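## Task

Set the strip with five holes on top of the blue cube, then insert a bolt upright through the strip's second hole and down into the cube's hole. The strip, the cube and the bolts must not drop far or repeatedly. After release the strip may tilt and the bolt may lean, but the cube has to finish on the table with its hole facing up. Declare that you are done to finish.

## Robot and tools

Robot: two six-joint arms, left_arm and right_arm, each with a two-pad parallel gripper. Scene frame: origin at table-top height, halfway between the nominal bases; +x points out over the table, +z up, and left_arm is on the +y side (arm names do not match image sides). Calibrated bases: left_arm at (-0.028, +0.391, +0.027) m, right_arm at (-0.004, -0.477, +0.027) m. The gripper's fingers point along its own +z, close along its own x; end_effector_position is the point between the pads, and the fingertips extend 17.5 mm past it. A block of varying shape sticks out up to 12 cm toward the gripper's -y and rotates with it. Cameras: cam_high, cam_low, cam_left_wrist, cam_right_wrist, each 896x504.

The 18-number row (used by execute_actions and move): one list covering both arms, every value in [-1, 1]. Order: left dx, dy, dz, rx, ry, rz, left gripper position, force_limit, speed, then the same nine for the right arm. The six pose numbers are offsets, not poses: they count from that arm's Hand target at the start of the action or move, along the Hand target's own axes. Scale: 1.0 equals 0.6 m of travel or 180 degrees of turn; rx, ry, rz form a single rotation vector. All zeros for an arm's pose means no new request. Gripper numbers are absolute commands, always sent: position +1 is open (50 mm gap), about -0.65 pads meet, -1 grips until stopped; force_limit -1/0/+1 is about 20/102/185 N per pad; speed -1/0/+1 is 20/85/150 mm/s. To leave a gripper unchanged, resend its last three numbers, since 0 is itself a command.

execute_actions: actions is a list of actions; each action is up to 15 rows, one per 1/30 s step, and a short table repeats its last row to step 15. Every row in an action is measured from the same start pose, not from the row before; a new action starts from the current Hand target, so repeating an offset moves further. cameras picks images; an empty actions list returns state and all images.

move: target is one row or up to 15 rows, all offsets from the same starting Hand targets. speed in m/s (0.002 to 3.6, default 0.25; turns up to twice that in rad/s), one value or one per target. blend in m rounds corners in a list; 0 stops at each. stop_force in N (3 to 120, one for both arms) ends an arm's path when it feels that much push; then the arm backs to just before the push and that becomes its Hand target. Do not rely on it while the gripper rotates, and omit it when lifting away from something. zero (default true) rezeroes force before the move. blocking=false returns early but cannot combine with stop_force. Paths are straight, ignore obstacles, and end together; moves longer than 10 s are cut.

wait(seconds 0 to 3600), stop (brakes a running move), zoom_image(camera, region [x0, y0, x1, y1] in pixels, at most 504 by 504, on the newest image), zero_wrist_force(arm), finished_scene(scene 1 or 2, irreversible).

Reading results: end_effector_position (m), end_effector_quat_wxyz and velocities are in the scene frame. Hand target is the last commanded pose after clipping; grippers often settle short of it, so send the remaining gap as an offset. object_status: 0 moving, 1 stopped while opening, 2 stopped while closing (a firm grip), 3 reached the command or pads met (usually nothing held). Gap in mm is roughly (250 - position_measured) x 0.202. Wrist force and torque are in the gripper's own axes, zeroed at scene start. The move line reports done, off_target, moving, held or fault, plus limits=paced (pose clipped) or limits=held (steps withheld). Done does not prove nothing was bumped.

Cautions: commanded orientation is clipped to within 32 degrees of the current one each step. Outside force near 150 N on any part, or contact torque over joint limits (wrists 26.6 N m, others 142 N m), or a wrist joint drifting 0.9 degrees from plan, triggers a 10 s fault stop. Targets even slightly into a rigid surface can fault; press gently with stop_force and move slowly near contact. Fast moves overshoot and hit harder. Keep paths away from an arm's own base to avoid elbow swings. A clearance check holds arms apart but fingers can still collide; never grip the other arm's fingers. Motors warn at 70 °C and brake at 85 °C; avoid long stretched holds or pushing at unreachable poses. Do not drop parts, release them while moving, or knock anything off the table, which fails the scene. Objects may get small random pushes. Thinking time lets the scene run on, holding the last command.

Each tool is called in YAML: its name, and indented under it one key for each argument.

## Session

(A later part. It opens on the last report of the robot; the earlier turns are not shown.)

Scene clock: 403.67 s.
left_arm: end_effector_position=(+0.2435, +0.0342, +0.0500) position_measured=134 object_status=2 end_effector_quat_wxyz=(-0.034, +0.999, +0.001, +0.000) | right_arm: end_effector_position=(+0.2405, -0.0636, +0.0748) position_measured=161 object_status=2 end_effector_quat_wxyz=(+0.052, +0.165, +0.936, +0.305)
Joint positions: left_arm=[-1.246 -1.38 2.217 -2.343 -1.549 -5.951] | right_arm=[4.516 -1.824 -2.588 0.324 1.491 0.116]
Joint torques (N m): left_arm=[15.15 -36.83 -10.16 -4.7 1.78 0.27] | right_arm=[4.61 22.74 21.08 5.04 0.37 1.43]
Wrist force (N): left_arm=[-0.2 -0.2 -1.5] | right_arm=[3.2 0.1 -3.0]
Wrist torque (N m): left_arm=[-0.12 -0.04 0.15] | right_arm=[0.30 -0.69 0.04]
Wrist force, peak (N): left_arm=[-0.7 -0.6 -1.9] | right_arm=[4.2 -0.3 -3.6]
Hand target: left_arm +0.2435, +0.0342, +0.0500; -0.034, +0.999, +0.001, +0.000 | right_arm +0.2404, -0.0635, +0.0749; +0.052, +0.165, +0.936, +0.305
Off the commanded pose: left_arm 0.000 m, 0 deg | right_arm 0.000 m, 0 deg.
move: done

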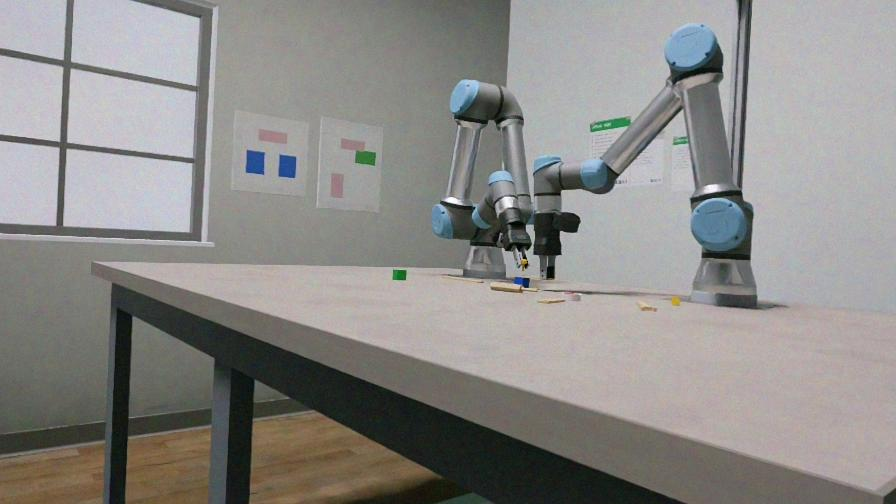

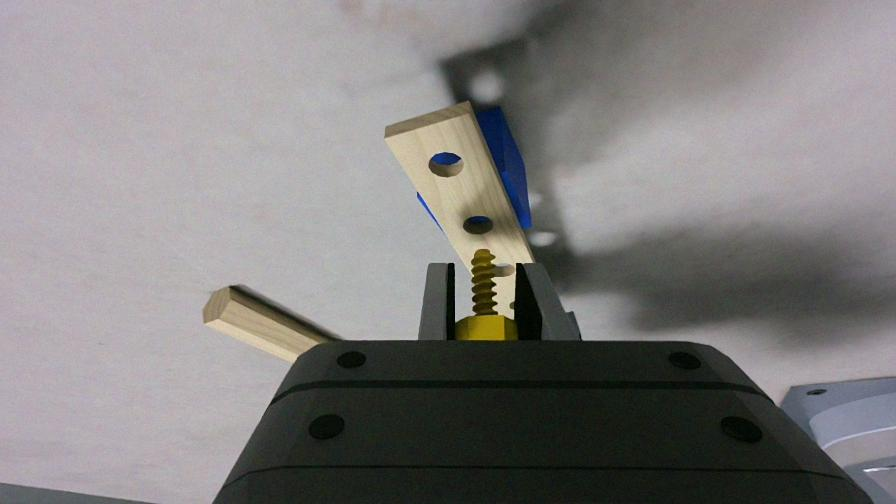

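move:
  target: [0,0,0,0,0,0,-1,-0.8,-0.7,0,-0.0191,0.0263,0,0,0,-1,-0.898039,-0.796078]
  speed: 0.015
  stop_force: 5
  cameras: ["cam_low","cam_right_wrist"]

zoom_image:
  camera: "cam_right_wrist"
  region: [420, 190, 560, 330]

zoom_image:
  camera: "cam_low"
  region: [500, 250, 545, 295]

Scene clock: 409.57 s.
left_arm: end_effector_position=(+0.2435, +0.0342, +0.0500) position_measured=134 object_status=2 end_effector_quat_wxyz=(-0.034, +0.999, +0.001, +0.000) | right_arm: end_effector_position=(+0.2404, -0.0635, +0.0619) position_measured=161 object_status=2 end_effector_quat_wxyz=(+0.052, +0.165, +0.936, +0.305)
Joint positions: left_arm=[-1.246 -1.38 2.217 -2.343 -1.549 -5.951] | right_arm=[4.516 -1.88 -2.592 0.384 1.491 0.116]
Joint torques (N m): left_arm=[14.93 -37.09 -10.91 -4.18 1.88 -0.1] | right_arm=[1.42 12.58 16.77 3.74 0.87 1.58]
Wrist force (N): left_arm=[-0.5 0.4 -1.1] | right_arm=[3.0 3.6 -7.1]
Wrist torque (N m): left_arm=[-0.11 0.03 0.13] | right_arm=[0.18 -0.73 0.05]
Wrist force, peak (N): left_arm=[-0.4 -0.4 -2.1] | right_arm=[2.5 10.0 -12.0]
Hand target: left_arm +0.2435, +0.0342, +0.0500; -0.034, +0.999, +0.001, +0.000 | right_arm +0.2404, -0.0634, +0.0619; +0.052, +0.165, +0.936, +0.305 (not the last commanded pose)
Off the commanded pose: left_arm 0.000 m, 0 deg | right_arm 0.007 m, 0 deg.
move: contact (right_arm)

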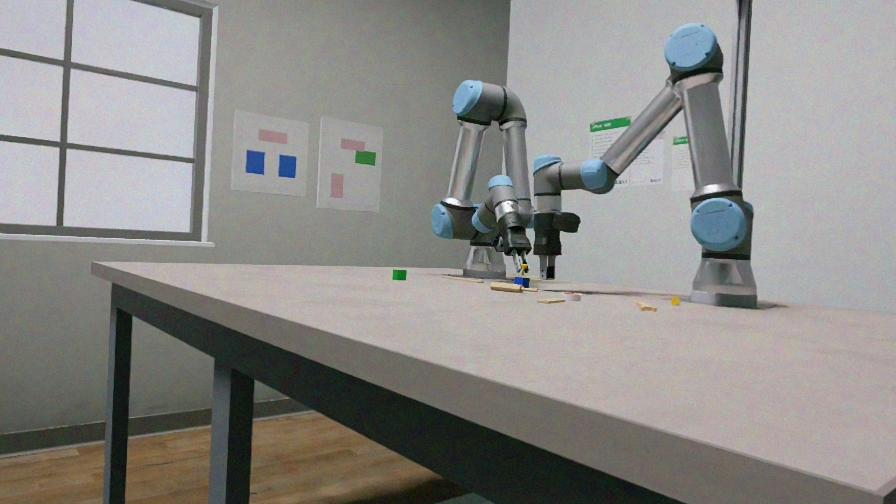

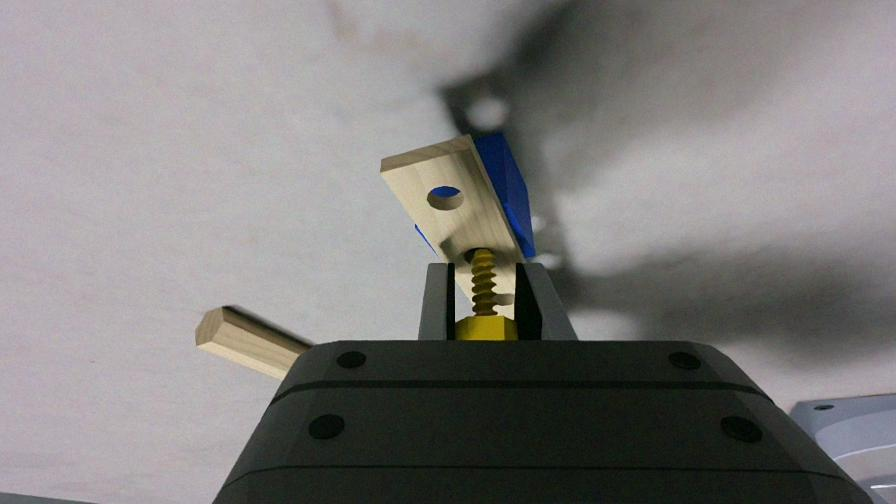

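Scaled by 3.600 from the camera's image (finer frame: 1280x720).

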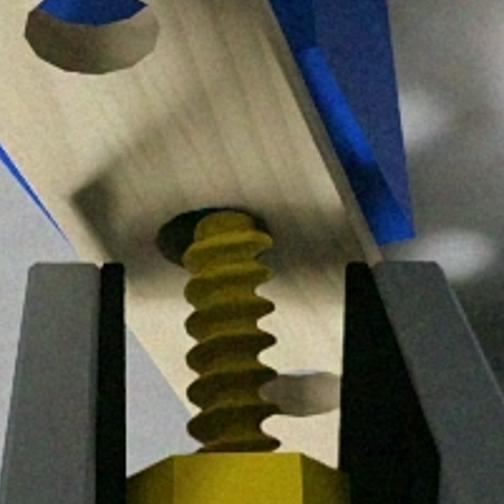

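Scaled by 11.200 from the camera's image (finer frame: 1280x720).

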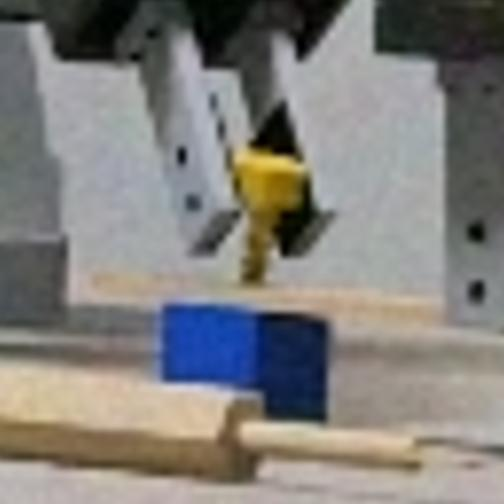

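move:
  target:
    - [0,0,0,0,0,0,-1,-0.8,-0.7,-0.0015,0.0025,0,0,0,0,-1,-0.898039,-0.796078]
    - [0,0,0,0,0,0,-1,-0.8,-0.7,-0.0015,-0.0063,0.0122,0,0,0,-1,-0.898039,-0.796078]
  speed: 0.012
  stop_force: 5
  cameras: ["cam_low","cam_right_wrist"]

zoom_image:
  camera: "cam_right_wrist"
  region: [420, 190, 560, 330]

zoom_image:
  camera: "cam_low"
  region: [500, 250, 545, 295]

Scene clock: 414.97 s.
left_arm: end_effector_position=(+0.2435, +0.0342, +0.0500) position_measured=134 object_status=2 end_effector_quat_wxyz=(-0.034, +0.999, +0.001, +0.000) | right_arm: end_effector_position=(+0.2416, -0.0626, +0.0552) position_measured=161 object_status=2 end_effector_quat_wxyz=(+0.052, +0.165, +0.936, +0.305)
Joint positions: left_arm=[-1.246 -1.38 2.217 -2.343 -1.549 -5.951] | right_arm=[4.513 -1.911 -2.59 0.413 1.493 0.114]
Joint torques (N m): left_arm=[13.23 -36.61 -15.63 -1.47 1.8 -0.52] | right_arm=[5.98 14.39 10.97 3.42 -0.8 1.34]
Wrist force (N): left_arm=[-0.2 -0.2 -1.2] | right_arm=[3.0 4.6 -8.2]
Wrist torque (N m): left_arm=[-0.14 -0.02 0.14] | right_arm=[0.24 -0.79 -0.02]
Wrist force, peak (N): left_arm=[-0.4 -1.9 -0.9] | right_arm=[2.0 6.3 -25.6]
Hand target: left_arm +0.2435, +0.0342, +0.0500; -0.034, +0.999, +0.001, +0.000 | right_arm +0.2416, -0.0626, +0.0552; +0.052, +0.165, +0.936, +0.305 (not the last commanded pose)
Off the commanded pose: left_arm 0.000 m, 0 deg | right_arm 0.001 m, 0 deg.
move: contact (right_arm); path passed 1 of 2 targets

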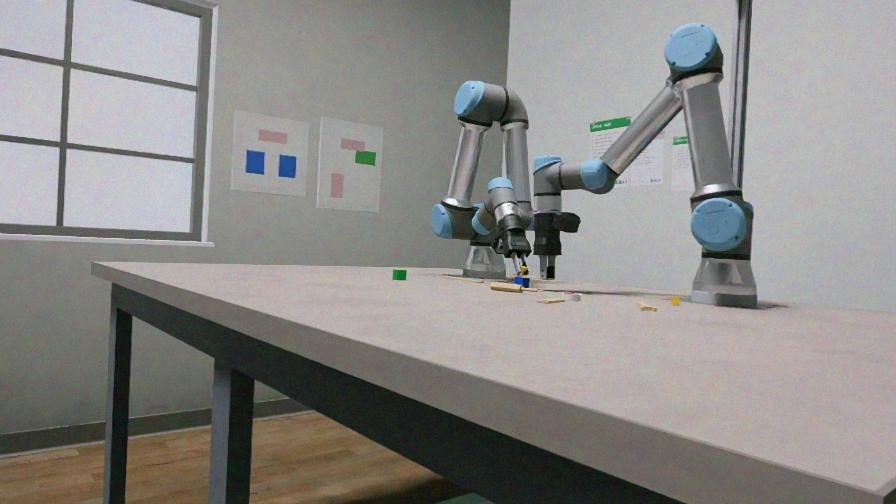

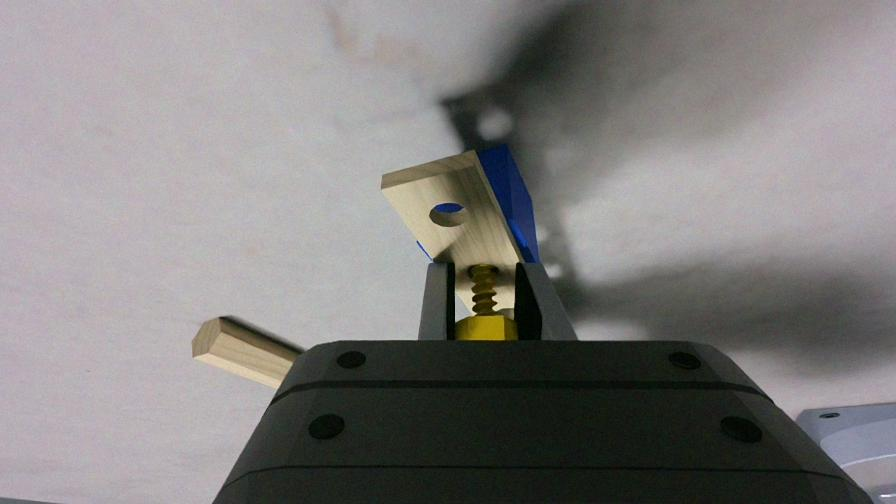

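Scaled by 3.600 from the camera's image (finer frame: 1280x720).

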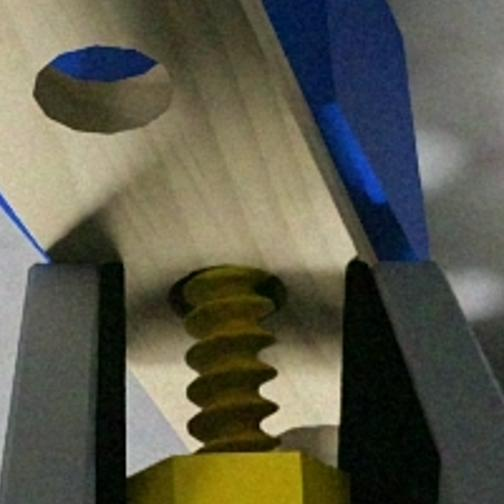

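Scaled by 11.200 from the camera's image (finer frame: 1280x720).

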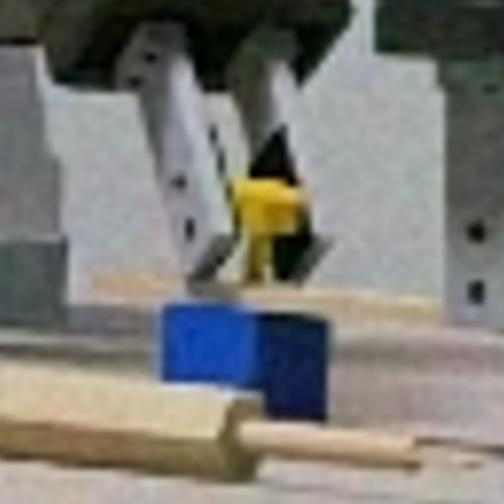

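move:
  target: [0,0,0,0,0,0,-1,-0.8,-0.7,0,0.0009,-0.0013,0,0,0,0.01,-0.9,-1]
  speed: 0.02

move:
  target: [0,0,0,0,0,0,-1,-0.8,-0.7,0,0.0083,-0.0114,0,0,0,0.01,-0.9,-1]
  speed: 0.03
  cameras: ["cam_low","cam_right_wrist"]

zoom_image:
  camera: "cam_right_wrist"
  region: [420, 190, 560, 330]

zoom_image:
  camera: "cam_low"
  region: [500, 250, 545, 295]

Scene clock: 421.13 s.
left_arm: end_effector_position=(+0.2435, +0.0342, +0.0500) position_measured=134 object_status=2 end_effector_quat_wxyz=(-0.034, +0.999, +0.001, +0.000) | right_arm: end_effector_position=(+0.2416, -0.0626, +0.0562) position_measured=151 object_status=3 end_effector_quat_wxyz=(+0.052, +0.165, +0.936, +0.305)
Joint positions: left_arm=[-1.246 -1.38 2.217 -2.343 -1.549 -5.951] | right_arm=[4.513 -1.906 -2.589 0.409 1.493 0.113]
Joint torques (N m): left_arm=[7.03 -37.54 -23.12 -0.42 1.79 -0.76] | right_arm=[-3.05 15.32 19.08 5.21 0.17 -1.05]
Wrist force (N): left_arm=[0.1 -0.4 -1.6] | right_arm=[3.7 -0.3 -3.2]
Wrist torque (N m): left_arm=[-0.13 -0.08 0.14] | right_arm=[0.25 -0.74 0.05]
Wrist force, peak (N): left_arm=[-0.6 -0.8 -1.7] | right_arm=[4.8 4.3 -9.0]
Hand target: left_arm +0.2435, +0.0342, +0.0500; -0.034, +0.999, +0.001, +0.000 | right_arm +0.2416, -0.0626, +0.0562; +0.052, +0.165, +0.936, +0.305
Off the commanded pose: left_arm 0.000 m, 0 deg | right_arm 0.000 m, 0 deg.
move: done

Scene clock: 421.73 s.
left_arm: end_effector_position=(+0.2435, +0.0342, +0.0500) position_measured=134 object_status=2 end_effector_quat_wxyz=(-0.034, +0.999, +0.001, +0.000) | right_arm: end_effector_position=(+0.2417, -0.0626, +0.0647) position_measured=151 object_status=3 end_effector_quat_wxyz=(+0.052, +0.165, +0.936, +0.305)
Joint positions: left_arm=[-1.246 -1.38 2.217 -2.343 -1.549 -5.951] | right_arm=[4.513 -1.87 -2.587 0.37 1.493 0.113]
Joint torques (N m): left_arm=[5.84 -37.18 -21.98 -0.44 1.8 -0.78] | right_arm=[-6.71 14.9 15 4.97 0.97 -1.46]
Wrist force (N): left_arm=[-0.5 -0.4 -1.3] | right_arm=[3.7 -0.5 -3.7]
Wrist torque (N m): left_arm=[-0.15 0.01 0.13] | right_arm=[0.22 -0.75 0.06]
Wrist force, peak (N): left_arm=[-0.5 -0.1 -1.9] | right_arm=[3.7 -0.2 -3.8]
Hand target: left_arm +0.2435, +0.0342, +0.0500; -0.034, +0.999, +0.001, +0.000 | right_arm +0.2417, -0.0626, +0.0646; +0.052, +0.165, +0.936, +0.305
Off the commanded pose: left_arm 0.000 m, 0 deg | right_arm 0.000 m, 0 deg.
move: done

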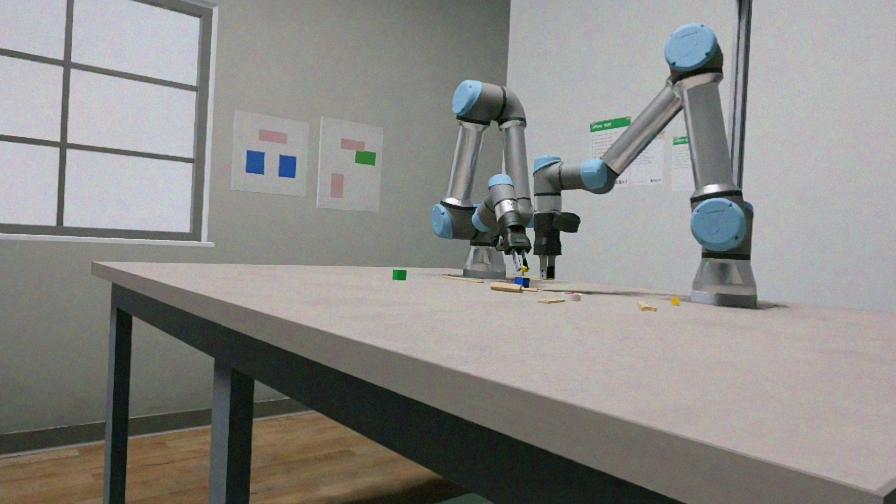

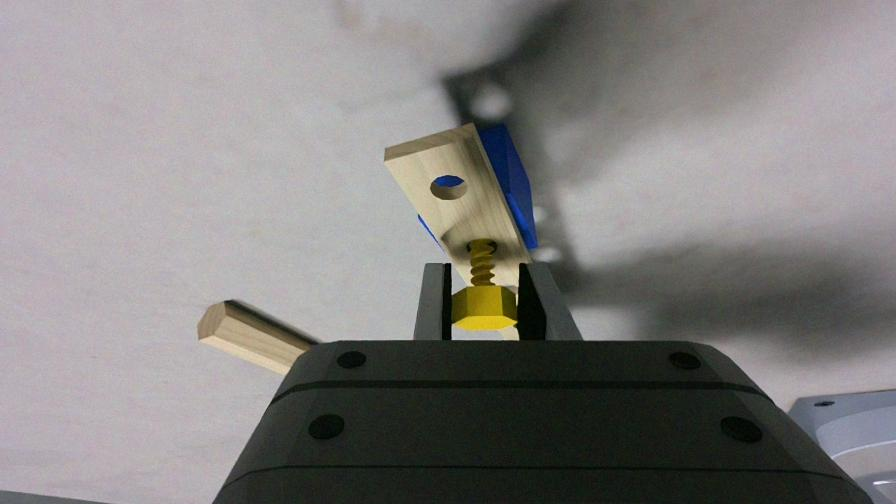

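Scaled by 3.600 from the camera's image (finer frame: 1280x720).

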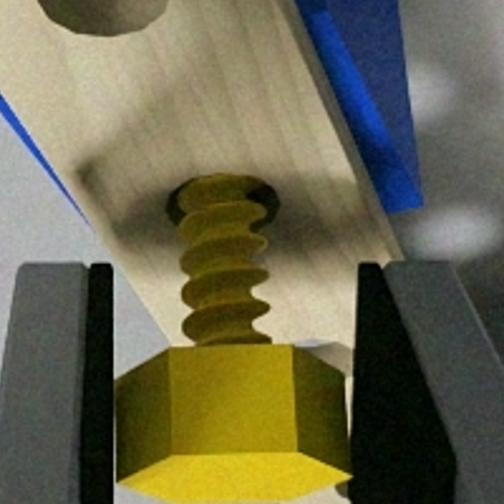

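Scaled by 11.200 from the camera's image (finer frame: 1280x720).

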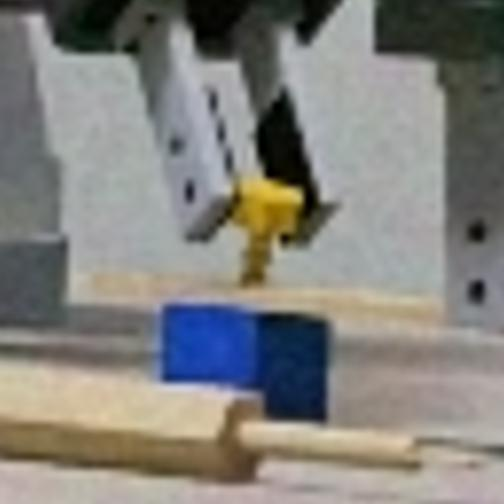

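execute_actions:
  actions:
    - [[0,0,0,0,0,0,-1,-0.8,-0.7,0,0,0,0,0,0,-1,-0.85,-0.8]]
    - [[0,0,0,0,0,0,-1,-0.8,-0.7,0,0,0,0,0,0,-1,-0.85,-0.8]]

move:
  target: [0,0,0,0,0,0,-1,-0.8,-0.7,0,-0.0088,0.0121,0,0,0,-1,-0.85,-0.8]
  speed: 0.01
  stop_force: 14
  cameras: ["cam_low","cam_right_wrist"]

zoom_image:
  camera: "cam_right_wrist"
  region: [420, 190, 560, 330]

zoom_image:
  camera: "cam_low"
  region: [500, 250, 545, 295]

Scene clock: 425.97 s.
left_arm: end_effector_position=(+0.2435, +0.0342, +0.0500) position_measured=134 object_status=2 end_effector_quat_wxyz=(-0.034, +0.999, +0.001, +0.000) | right_arm: end_effector_position=(+0.2417, -0.0626, +0.0646) position_measured=161 object_status=2 end_effector_quat_wxyz=(+0.052, +0.165, +0.936, +0.305)
Joint positions: left_arm=[-1.246 -1.38 2.217 -2.343 -1.549 -5.951] | right_arm=[4.513 -1.87 -2.587 0.37 1.493 0.113]
Joint torques (N m): left_arm=[-1.51 -36.66 -13.59 -0.41 1.77 -1.18] | right_arm=[-6.78 14.56 2.74 4.08 1.1 -1.21]
Wrist force (N): left_arm=[-0.4 -0.4 -1.5] | right_arm=[3.7 -0.3 -3.6]
Wrist torque (N m): left_arm=[-0.13 0.00 0.14] | right_arm=[0.24 -0.76 0.06]
Wrist force, peak (N): left_arm=[0.0 -0.5 -2.0] | right_arm=[4.0 -0.3 -3.5]
Hand target: left_arm +0.2435, +0.0342, +0.0500; -0.034, +0.999, +0.001, +0.000 | right_arm +0.2417, -0.0626, +0.0646; +0.052, +0.165, +0.936, +0.305
Off the commanded pose: left_arm 0.000 m, 0 deg | right_arm 0.000 m, 0 deg.
Step readings (end_effector_position of left_arm | right_arm):
0: (+0.2435, +0.0342, +0.0500) | (+0.2417, -0.0626, +0.0646)
1: (+0.2435, +0.0342, +0.0500) | (+0.2417, -0.0626, +0.0646)
2: (+0.2435, +0.0342, +0.0500) | (+0.2417, -0.0626, +0.0646)
4: (+0.2435, +0.0342, +0.0500) | (+0.2417, -0.0626, +0.0646)
8: (+0.2435, +0.0342, +0.0500) | (+0.2417, -0.0626, +0.0646)
15: (+0.2435, +0.0342, +0.0500) | (+0.2417, -0.0626, +0.0646)
16: (+0.2435, +0.0342, +0.0500) | (+0.2417, -0.0626, +0.0646)
17: (+0.2435, +0.0342, +0.0500) | (+0.2417, -0.0626, +0.0646)
19: (+0.2435, +0.0342, +0.0500) | (+0.2417, -0.0626, +0.0646)
23: (+0.2435, +0.0342, +0.0500) | (+0.2417, -0.0626, +0.0646)
30: (+0.2435, +0.0342, +0.0500) | (+0.2417, -0.0626, +0.0646)

Scene clock: 426.90 s.
left_arm: end_effector_position=(+0.2435, +0.0342, +0.0500) position_measured=134 object_status=2 end_effector_quat_wxyz=(-0.034, +0.999, +0.001, +0.000) | right_arm: end_effector_position=(+0.2417, -0.0626, +0.0635) position_measured=161 object_status=2 end_effector_quat_wxyz=(+0.052, +0.165, +0.936, +0.305)
Joint positions: left_arm=[-1.246 -1.38 2.217 -2.343 -1.549 -5.951] | right_arm=[4.513 -1.875 -2.588 0.375 1.493 0.113]
Joint torques (N m): left_arm=[-2.61 -36.68 -11.82 -0.35 1.79 -1.01] | right_arm=[-5.69 13.46 8.14 2.71 0.9 -1.07]
Wrist force (N): left_arm=[-0.5 2.0 -1.7] | right_arm=[3.0 6.6 -10.2]
Wrist torque (N m): left_arm=[-0.14 0.06 0.12] | right_arm=[0.22 -0.83 0.04]
Wrist force, peak (N): left_arm=[-0.4 2.3 -1.9] | right_arm=[1.1 13.3 -17.3]
Hand target: left_arm +0.2435, +0.0342, +0.0500; -0.034, +0.999, +0.001, +0.000 | right_arm +0.2417, -0.0625, +0.0635; +0.052, +0.165, +0.936, +0.305 (not the last commanded pose)
Off the commanded pose: left_arm 0.000 m, 0 deg | right_arm 0.008 m, 0 deg.
move: contact (right_arm)

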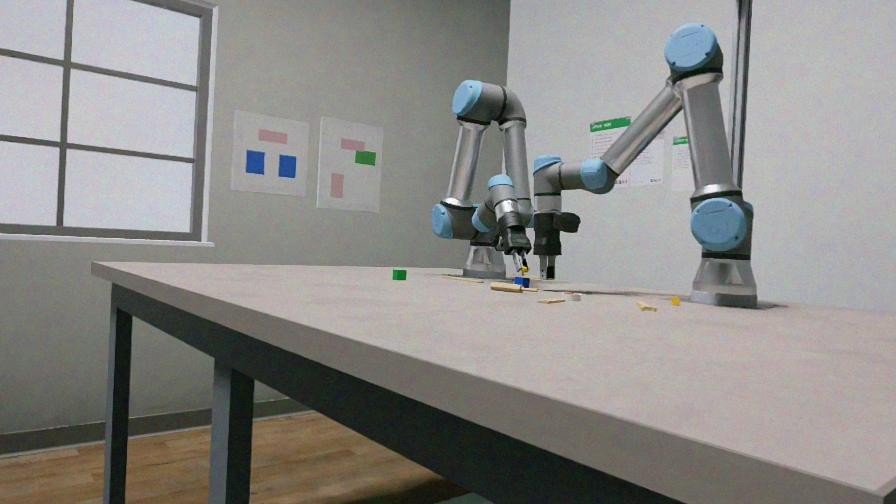

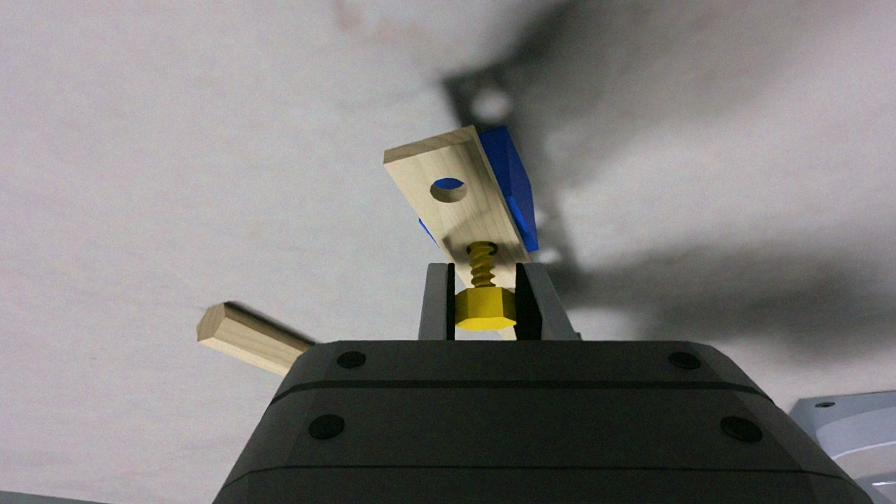

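Scaled by 3.600 from the camera's image (finer frame: 1280x720).

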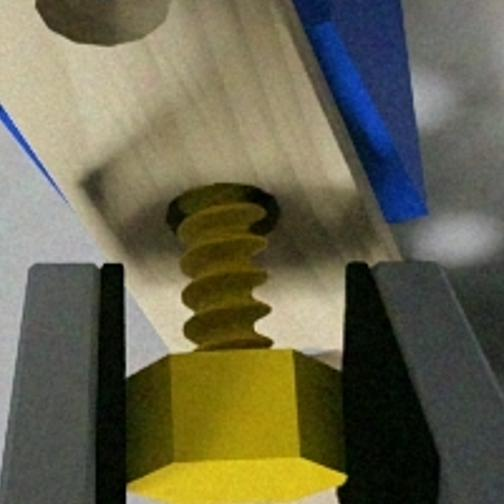

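Scaled by 11.200 from the camera's image (finer frame: 1280x720).

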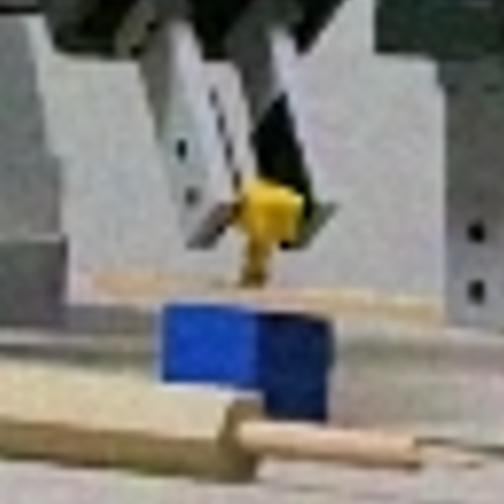

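move:
  target: [0,0,0,0,0,0,-1,-0.8,-0.7,0,-0.0091,-0.0045,-0.0556,0,0,-1,-0.85,-0.8]
  speed: 0.03
  cameras: ["cam_low","cam_right_wrist"]

zoom_image:
  camera: "cam_right_wrist"
  region: [420, 190, 560, 330]

zoom_image:
  camera: "cam_low"
  region: [500, 250, 545, 295]

Scene clock: 438.83 s.
left_arm: end_effector_position=(+0.2435, +0.0342, +0.0500) position_measured=134 object_status=2 end_effector_quat_wxyz=(-0.034, +0.999, +0.001, +0.000) | right_arm: end_effector_position=(+0.2396, -0.0683, +0.0624) position_measured=161 object_status=2 end_effector_quat_wxyz=(+0.066, +0.160, +0.906, +0.386)
Joint positions: left_arm=[-1.246 -1.38 2.217 -2.343 -1.549 -5.951] | right_arm=[4.534 -2.067 -2.669 0.821 1.46 0.113]
Joint torques (N m): left_arm=[-8.07 -36.35 -10.57 -0.43 1.8 -1] | right_arm=[2.6 30.03 6.79 2.44 -0.61 -2.1]
Wrist force (N): left_arm=[-0.5 0.6 -1.9] | right_arm=[3.6 1.1 -3.3]
Wrist torque (N m): left_arm=[-0.13 0.03 0.14] | right_arm=[0.37 -0.71 0.03]
Wrist force, peak (N): left_arm=[-0.5 3.0 -1.7] | right_arm=[2.4 6.7 -10.2]
Hand target: left_arm +0.2435, +0.0342, +0.0500; -0.034, +0.999, +0.001, +0.000 | right_arm +0.2396, -0.0682, +0.0625; +0.066, +0.160, +0.906, +0.386
Off the commanded pose: left_arm 0.000 m, 0 deg | right_arm 0.000 m, 0 deg.
move: done

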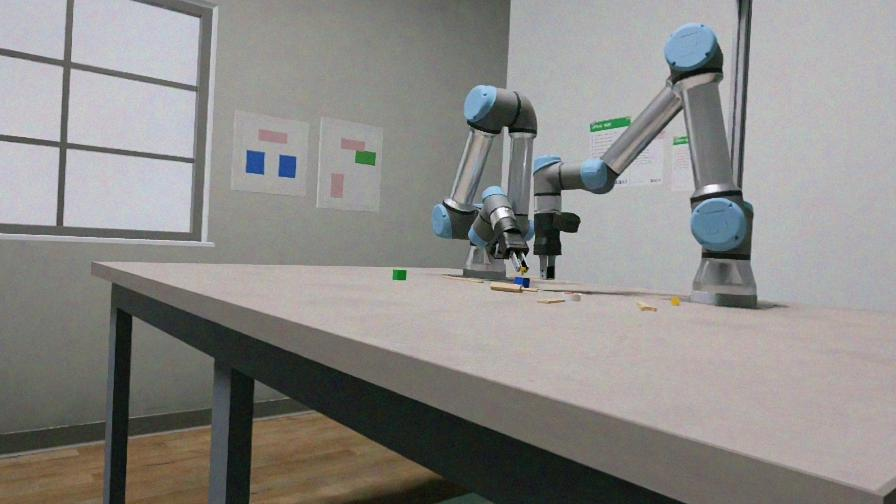

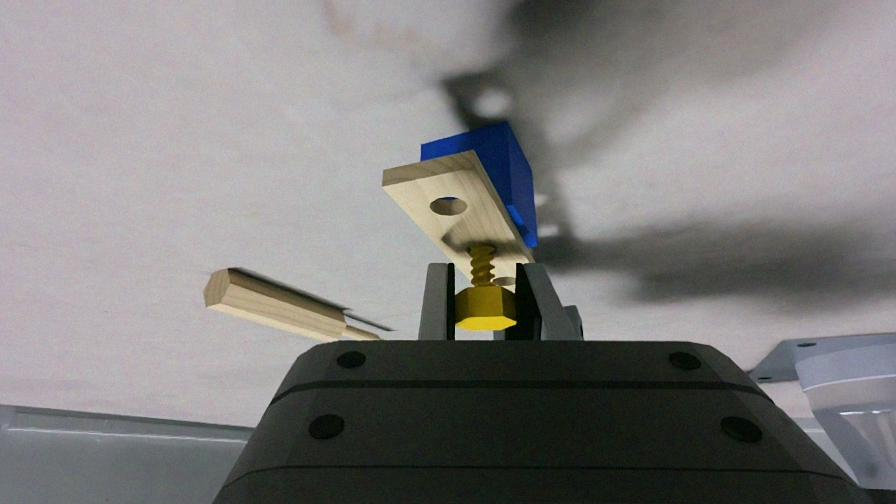

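Scaled by 3.600 from the camera's image (finer frame: 1280x720).

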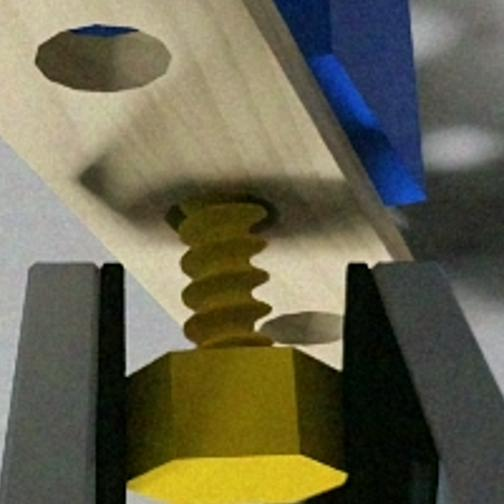

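Scaled by 11.200 from the camera's image (finer frame: 1280x720).

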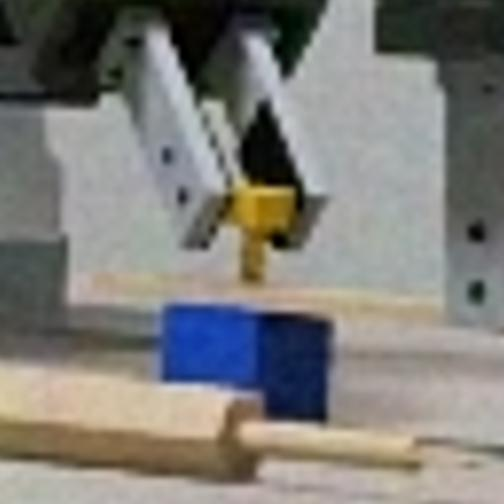

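move:
  target: [0,0,0,0,0,0,-1,-0.8,-0.7,0,-0.012,0.0116,0,0,0,-1,-0.85,-0.8]
  speed: 0.01
  stop_force: 12
  cameras: ["cam_low","cam_right_wrist"]

zoom_image:
  camera: "cam_right_wrist"
  region: [420, 190, 560, 330]

zoom_image:
  camera: "cam_low"
  region: [500, 250, 545, 295]

Scene clock: 443.20 s.
left_arm: end_effector_position=(+0.2435, +0.0342, +0.0500) position_measured=134 object_status=2 end_effector_quat_wxyz=(-0.034, +0.999, +0.001, +0.000) | right_arm: end_effector_position=(+0.2396, -0.0681, +0.0619) position_measured=161 object_status=2 end_effector_quat_wxyz=(+0.066, +0.160, +0.906, +0.386)
Joint positions: left_arm=[-1.246 -1.38 2.217 -2.343 -1.549 -5.951] | right_arm=[4.534 -2.07 -2.669 0.825 1.46 0.113]
Joint torques (N m): left_arm=[-7.59 -35.81 -10.52 -0.38 1.77 -0.91] | right_arm=[-4.14 13.57 -8.43 3.19 0.54 0.56]
Wrist force (N): left_arm=[-0.5 0.6 -1.3] | right_arm=[2.6 7.4 -7.8]
Wrist torque (N m): left_arm=[-0.12 0.00 0.15] | right_arm=[0.46 -0.80 0.02]
Wrist force, peak (N): left_arm=[-0.5 0.8 -2.2] | right_arm=[2.2 16.4 -15.7]
Hand target: left_arm +0.2435, +0.0342, +0.0500; -0.034, +0.999, +0.001, +0.000 | right_arm +0.2396, -0.0681, +0.0619; +0.066, +0.160, +0.906, +0.386 (not the last commanded pose)
Off the commanded pose: left_arm 0.000 m, 0 deg | right_arm 0.009 m, 0 deg.
move: contact (right_arm)

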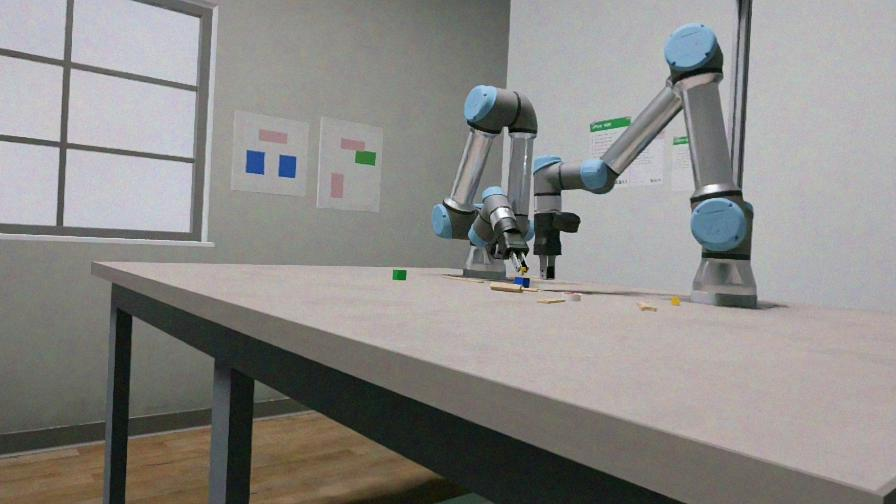

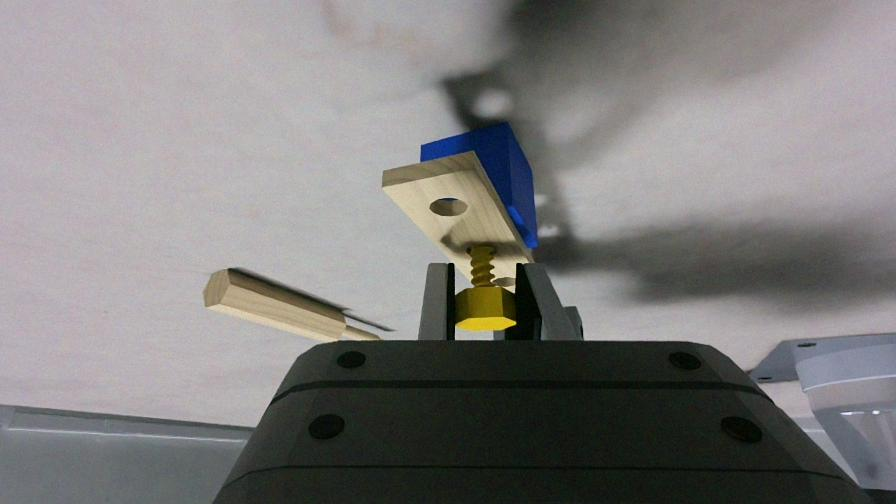

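Scaled by 3.600 from the camera's image (finer frame: 1280x720).

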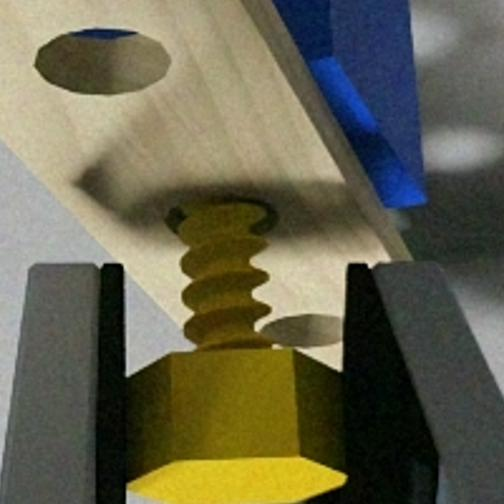

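Scaled by 11.200 from the camera's image (finer frame: 1280x720).

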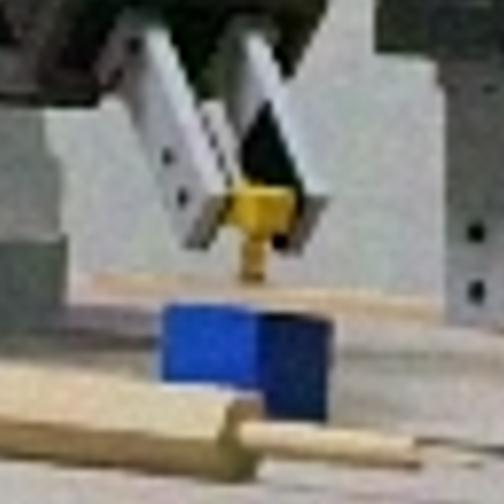

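move:
  target: [0,0,0,0,0,0,-1,-0.8,-0.7,0,-0.009,0.0087,0,0,0,-1,-0.85,-0.8]
  speed: 0.008
  stop_force: 22

execute_actions:
  actions:
    - [[0,0,0,0,0,0,-1,-0.8,-0.7,0,0.0009,-0.0009,0,0,0,-1,-0.85,-0.8]]
    - [[0,0,0,0,0,0,-1,-0.8,-0.7,0,0,0,0,0,0,0.01,-0.9,-1]]
    - [[0,0,0,0,0,0,-1,-0.8,-0.7,0,0,0,0,0,0,0.01,-0.9,-1]]
  cameras: ["cam_low","cam_right_wrist"]

zoom_image:
  camera: "cam_right_wrist"
  region: [420, 190, 560, 330]

zoom_image:
  camera: "cam_low"
  region: [500, 250, 545, 295]

Scene clock: 450.93 s.
left_arm: end_effector_position=(+0.2435, +0.0342, +0.0500) position_measured=134 object_status=2 end_effector_quat_wxyz=(-0.034, +0.999, +0.001, +0.000) | right_arm: end_effector_position=(+0.2396, -0.0681, +0.0544) position_measured=161 object_status=2 end_effector_quat_wxyz=(+0.066, +0.160, +0.906, +0.386)
Joint positions: left_arm=[-1.246 -1.38 2.217 -2.343 -1.549 -5.951] | right_arm=[4.534 -2.108 -2.666 0.861 1.46 0.113]
Joint torques (N m): left_arm=[-7.52 -35.81 -10.91 -0.36 1.75 -0.72] | right_arm=[8.87 20.31 2.74 -3.5 -0.87 1.34]
Wrist force (N): left_arm=[-0.4 0.4 -1.5] | right_arm=[1.9 19.5 -19.7]
Wrist torque (N m): left_arm=[-0.15 -0.01 0.13] | right_arm=[0.48 -0.90 -0.01]
Wrist force, peak (N): left_arm=[-0.5 0.7 -2.1] | right_arm=[1.8 20.6 -21.1]
Hand target: left_arm +0.2435, +0.0342, +0.0500; -0.034, +0.999, +0.001, +0.000 | right_arm +0.2396, -0.0681, +0.0544; +0.066, +0.160, +0.906, +0.386
Off the commanded pose: left_arm 0.000 m, 0 deg | right_arm 0.000 m, 0 deg.
move: done

Scene clock: 452.63 s.
left_arm: end_effector_position=(+0.2435, +0.0342, +0.0500) position_measured=134 object_status=2 end_effector_quat_wxyz=(-0.034, +0.999, +0.001, +0.000) | right_arm: end_effector_position=(+0.2396, -0.0681, +0.0552) position_measured=151 object_status=3 end_effector_quat_wxyz=(+0.066, +0.160, +0.906, +0.386)
Joint positions: left_arm=[-1.246 -1.38 2.217 -2.343 -1.549 -5.951] | right_arm=[4.534 -2.104 -2.667 0.858 1.46 0.113]
Joint torques (N m): left_arm=[-7.37 -35.73 -12.52 -0.43 1.72 -0.83] | right_arm=[1.98 17.6 -6.19 5.05 -0.05 1.13]
Wrist force (N): left_arm=[-0.4 0.2 -1.7] | right_arm=[4.0 2.3 -1.9]
Wrist torque (N m): left_arm=[-0.10 0.01 0.14] | right_arm=[0.60 -0.77 0.05]
Wrist force, peak (N): left_arm=[-0.3 -0.1 -2.0] | right_arm=[2.0 19.6 -19.1]
Hand target: left_arm +0.2435, +0.0342, +0.0500; -0.034, +0.999, +0.001, +0.000 | right_arm +0.2396, -0.0681, +0.0552; +0.066, +0.160, +0.906, +0.386
Off the commanded pose: left_arm 0.000 m, 0 deg | right_arm 0.000 m, 0 deg.
Step readings (end_effector_position of left_arm | right_arm):
0: (+0.2435, +0.0342, +0.0500) | (+0.2396, -0.0681, +0.0544)
1: (+0.2435, +0.0342, +0.0500) | (+0.2396, -0.0681, +0.0544)
2: (+0.2435, +0.0342, +0.0500) | (+0.2396, -0.0681, +0.0546)
4: (+0.2435, +0.0342, +0.0500) | (+0.2396, -0.0681, +0.0550)
8: (+0.2435, +0.0342, +0.0500) | (+0.2396, -0.0681, +0.0552)
15: (+0.2435, +0.0342, +0.0500) | (+0.2396, -0.0681, +0.0552)
16: (+0.2435, +0.0342, +0.0500) | (+0.2396, -0.0681, +0.0552)
17: (+0.2435, +0.0342, +0.0500) | (+0.2396, -0.0681, +0.0552)
19: (+0.2435, +0.0342, +0.0500) | (+0.2396, -0.0681, +0.0552)
23: (+0.2435, +0.0342, +0.0500) | (+0.2396, -0.0681, +0.0552)
30: (+0.2435, +0.0342, +0.0500) | (+0.2396, -0.0681, +0.0552)
31: (+0.2435, +0.0342, +0.0500) | (+0.2396, -0.0681, +0.0552)
32: (+0.2435, +0.0342, +0.0500) | (+0.2396, -0.0681, +0.0552)
34: (+0.2435, +0.0342, +0.0500) | (+0.2396, -0.0681, +0.0552)
38: (+0.2435, +0.0342, +0.0500) | (+0.2396, -0.0681, +0.0552)
45: (+0.2435, +0.0342, +0.0500) | (+0.2396, -0.0681, +0.0552)

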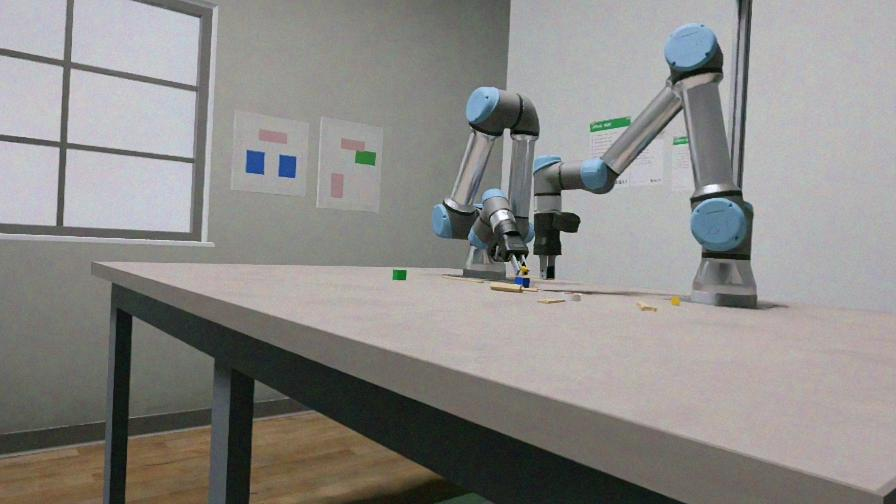

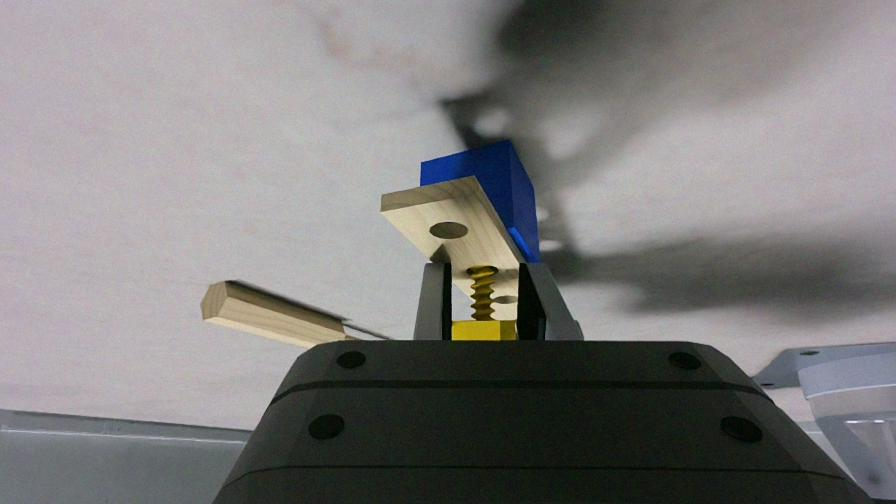

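Scaled by 3.600 from the camera's image (finer frame: 1280x720).

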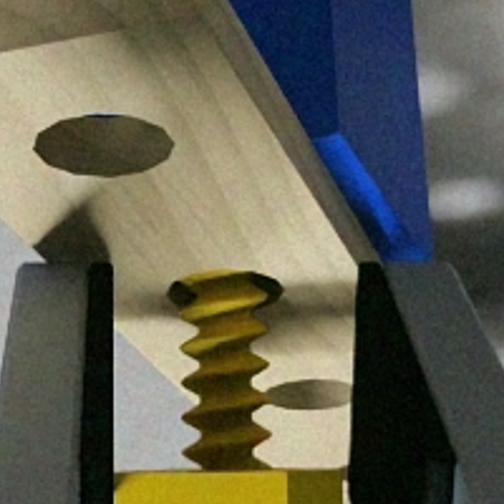

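Scaled by 11.200 from the camera's image (finer frame: 1280x720).

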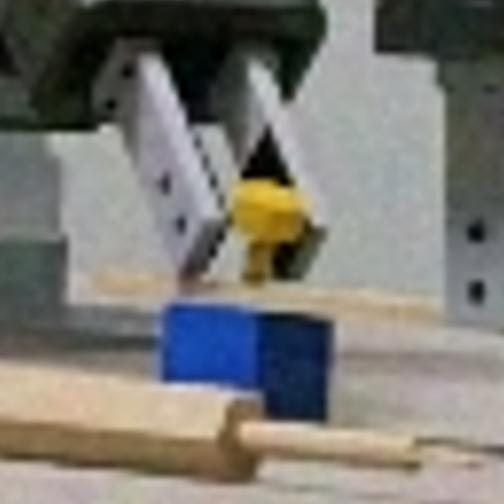

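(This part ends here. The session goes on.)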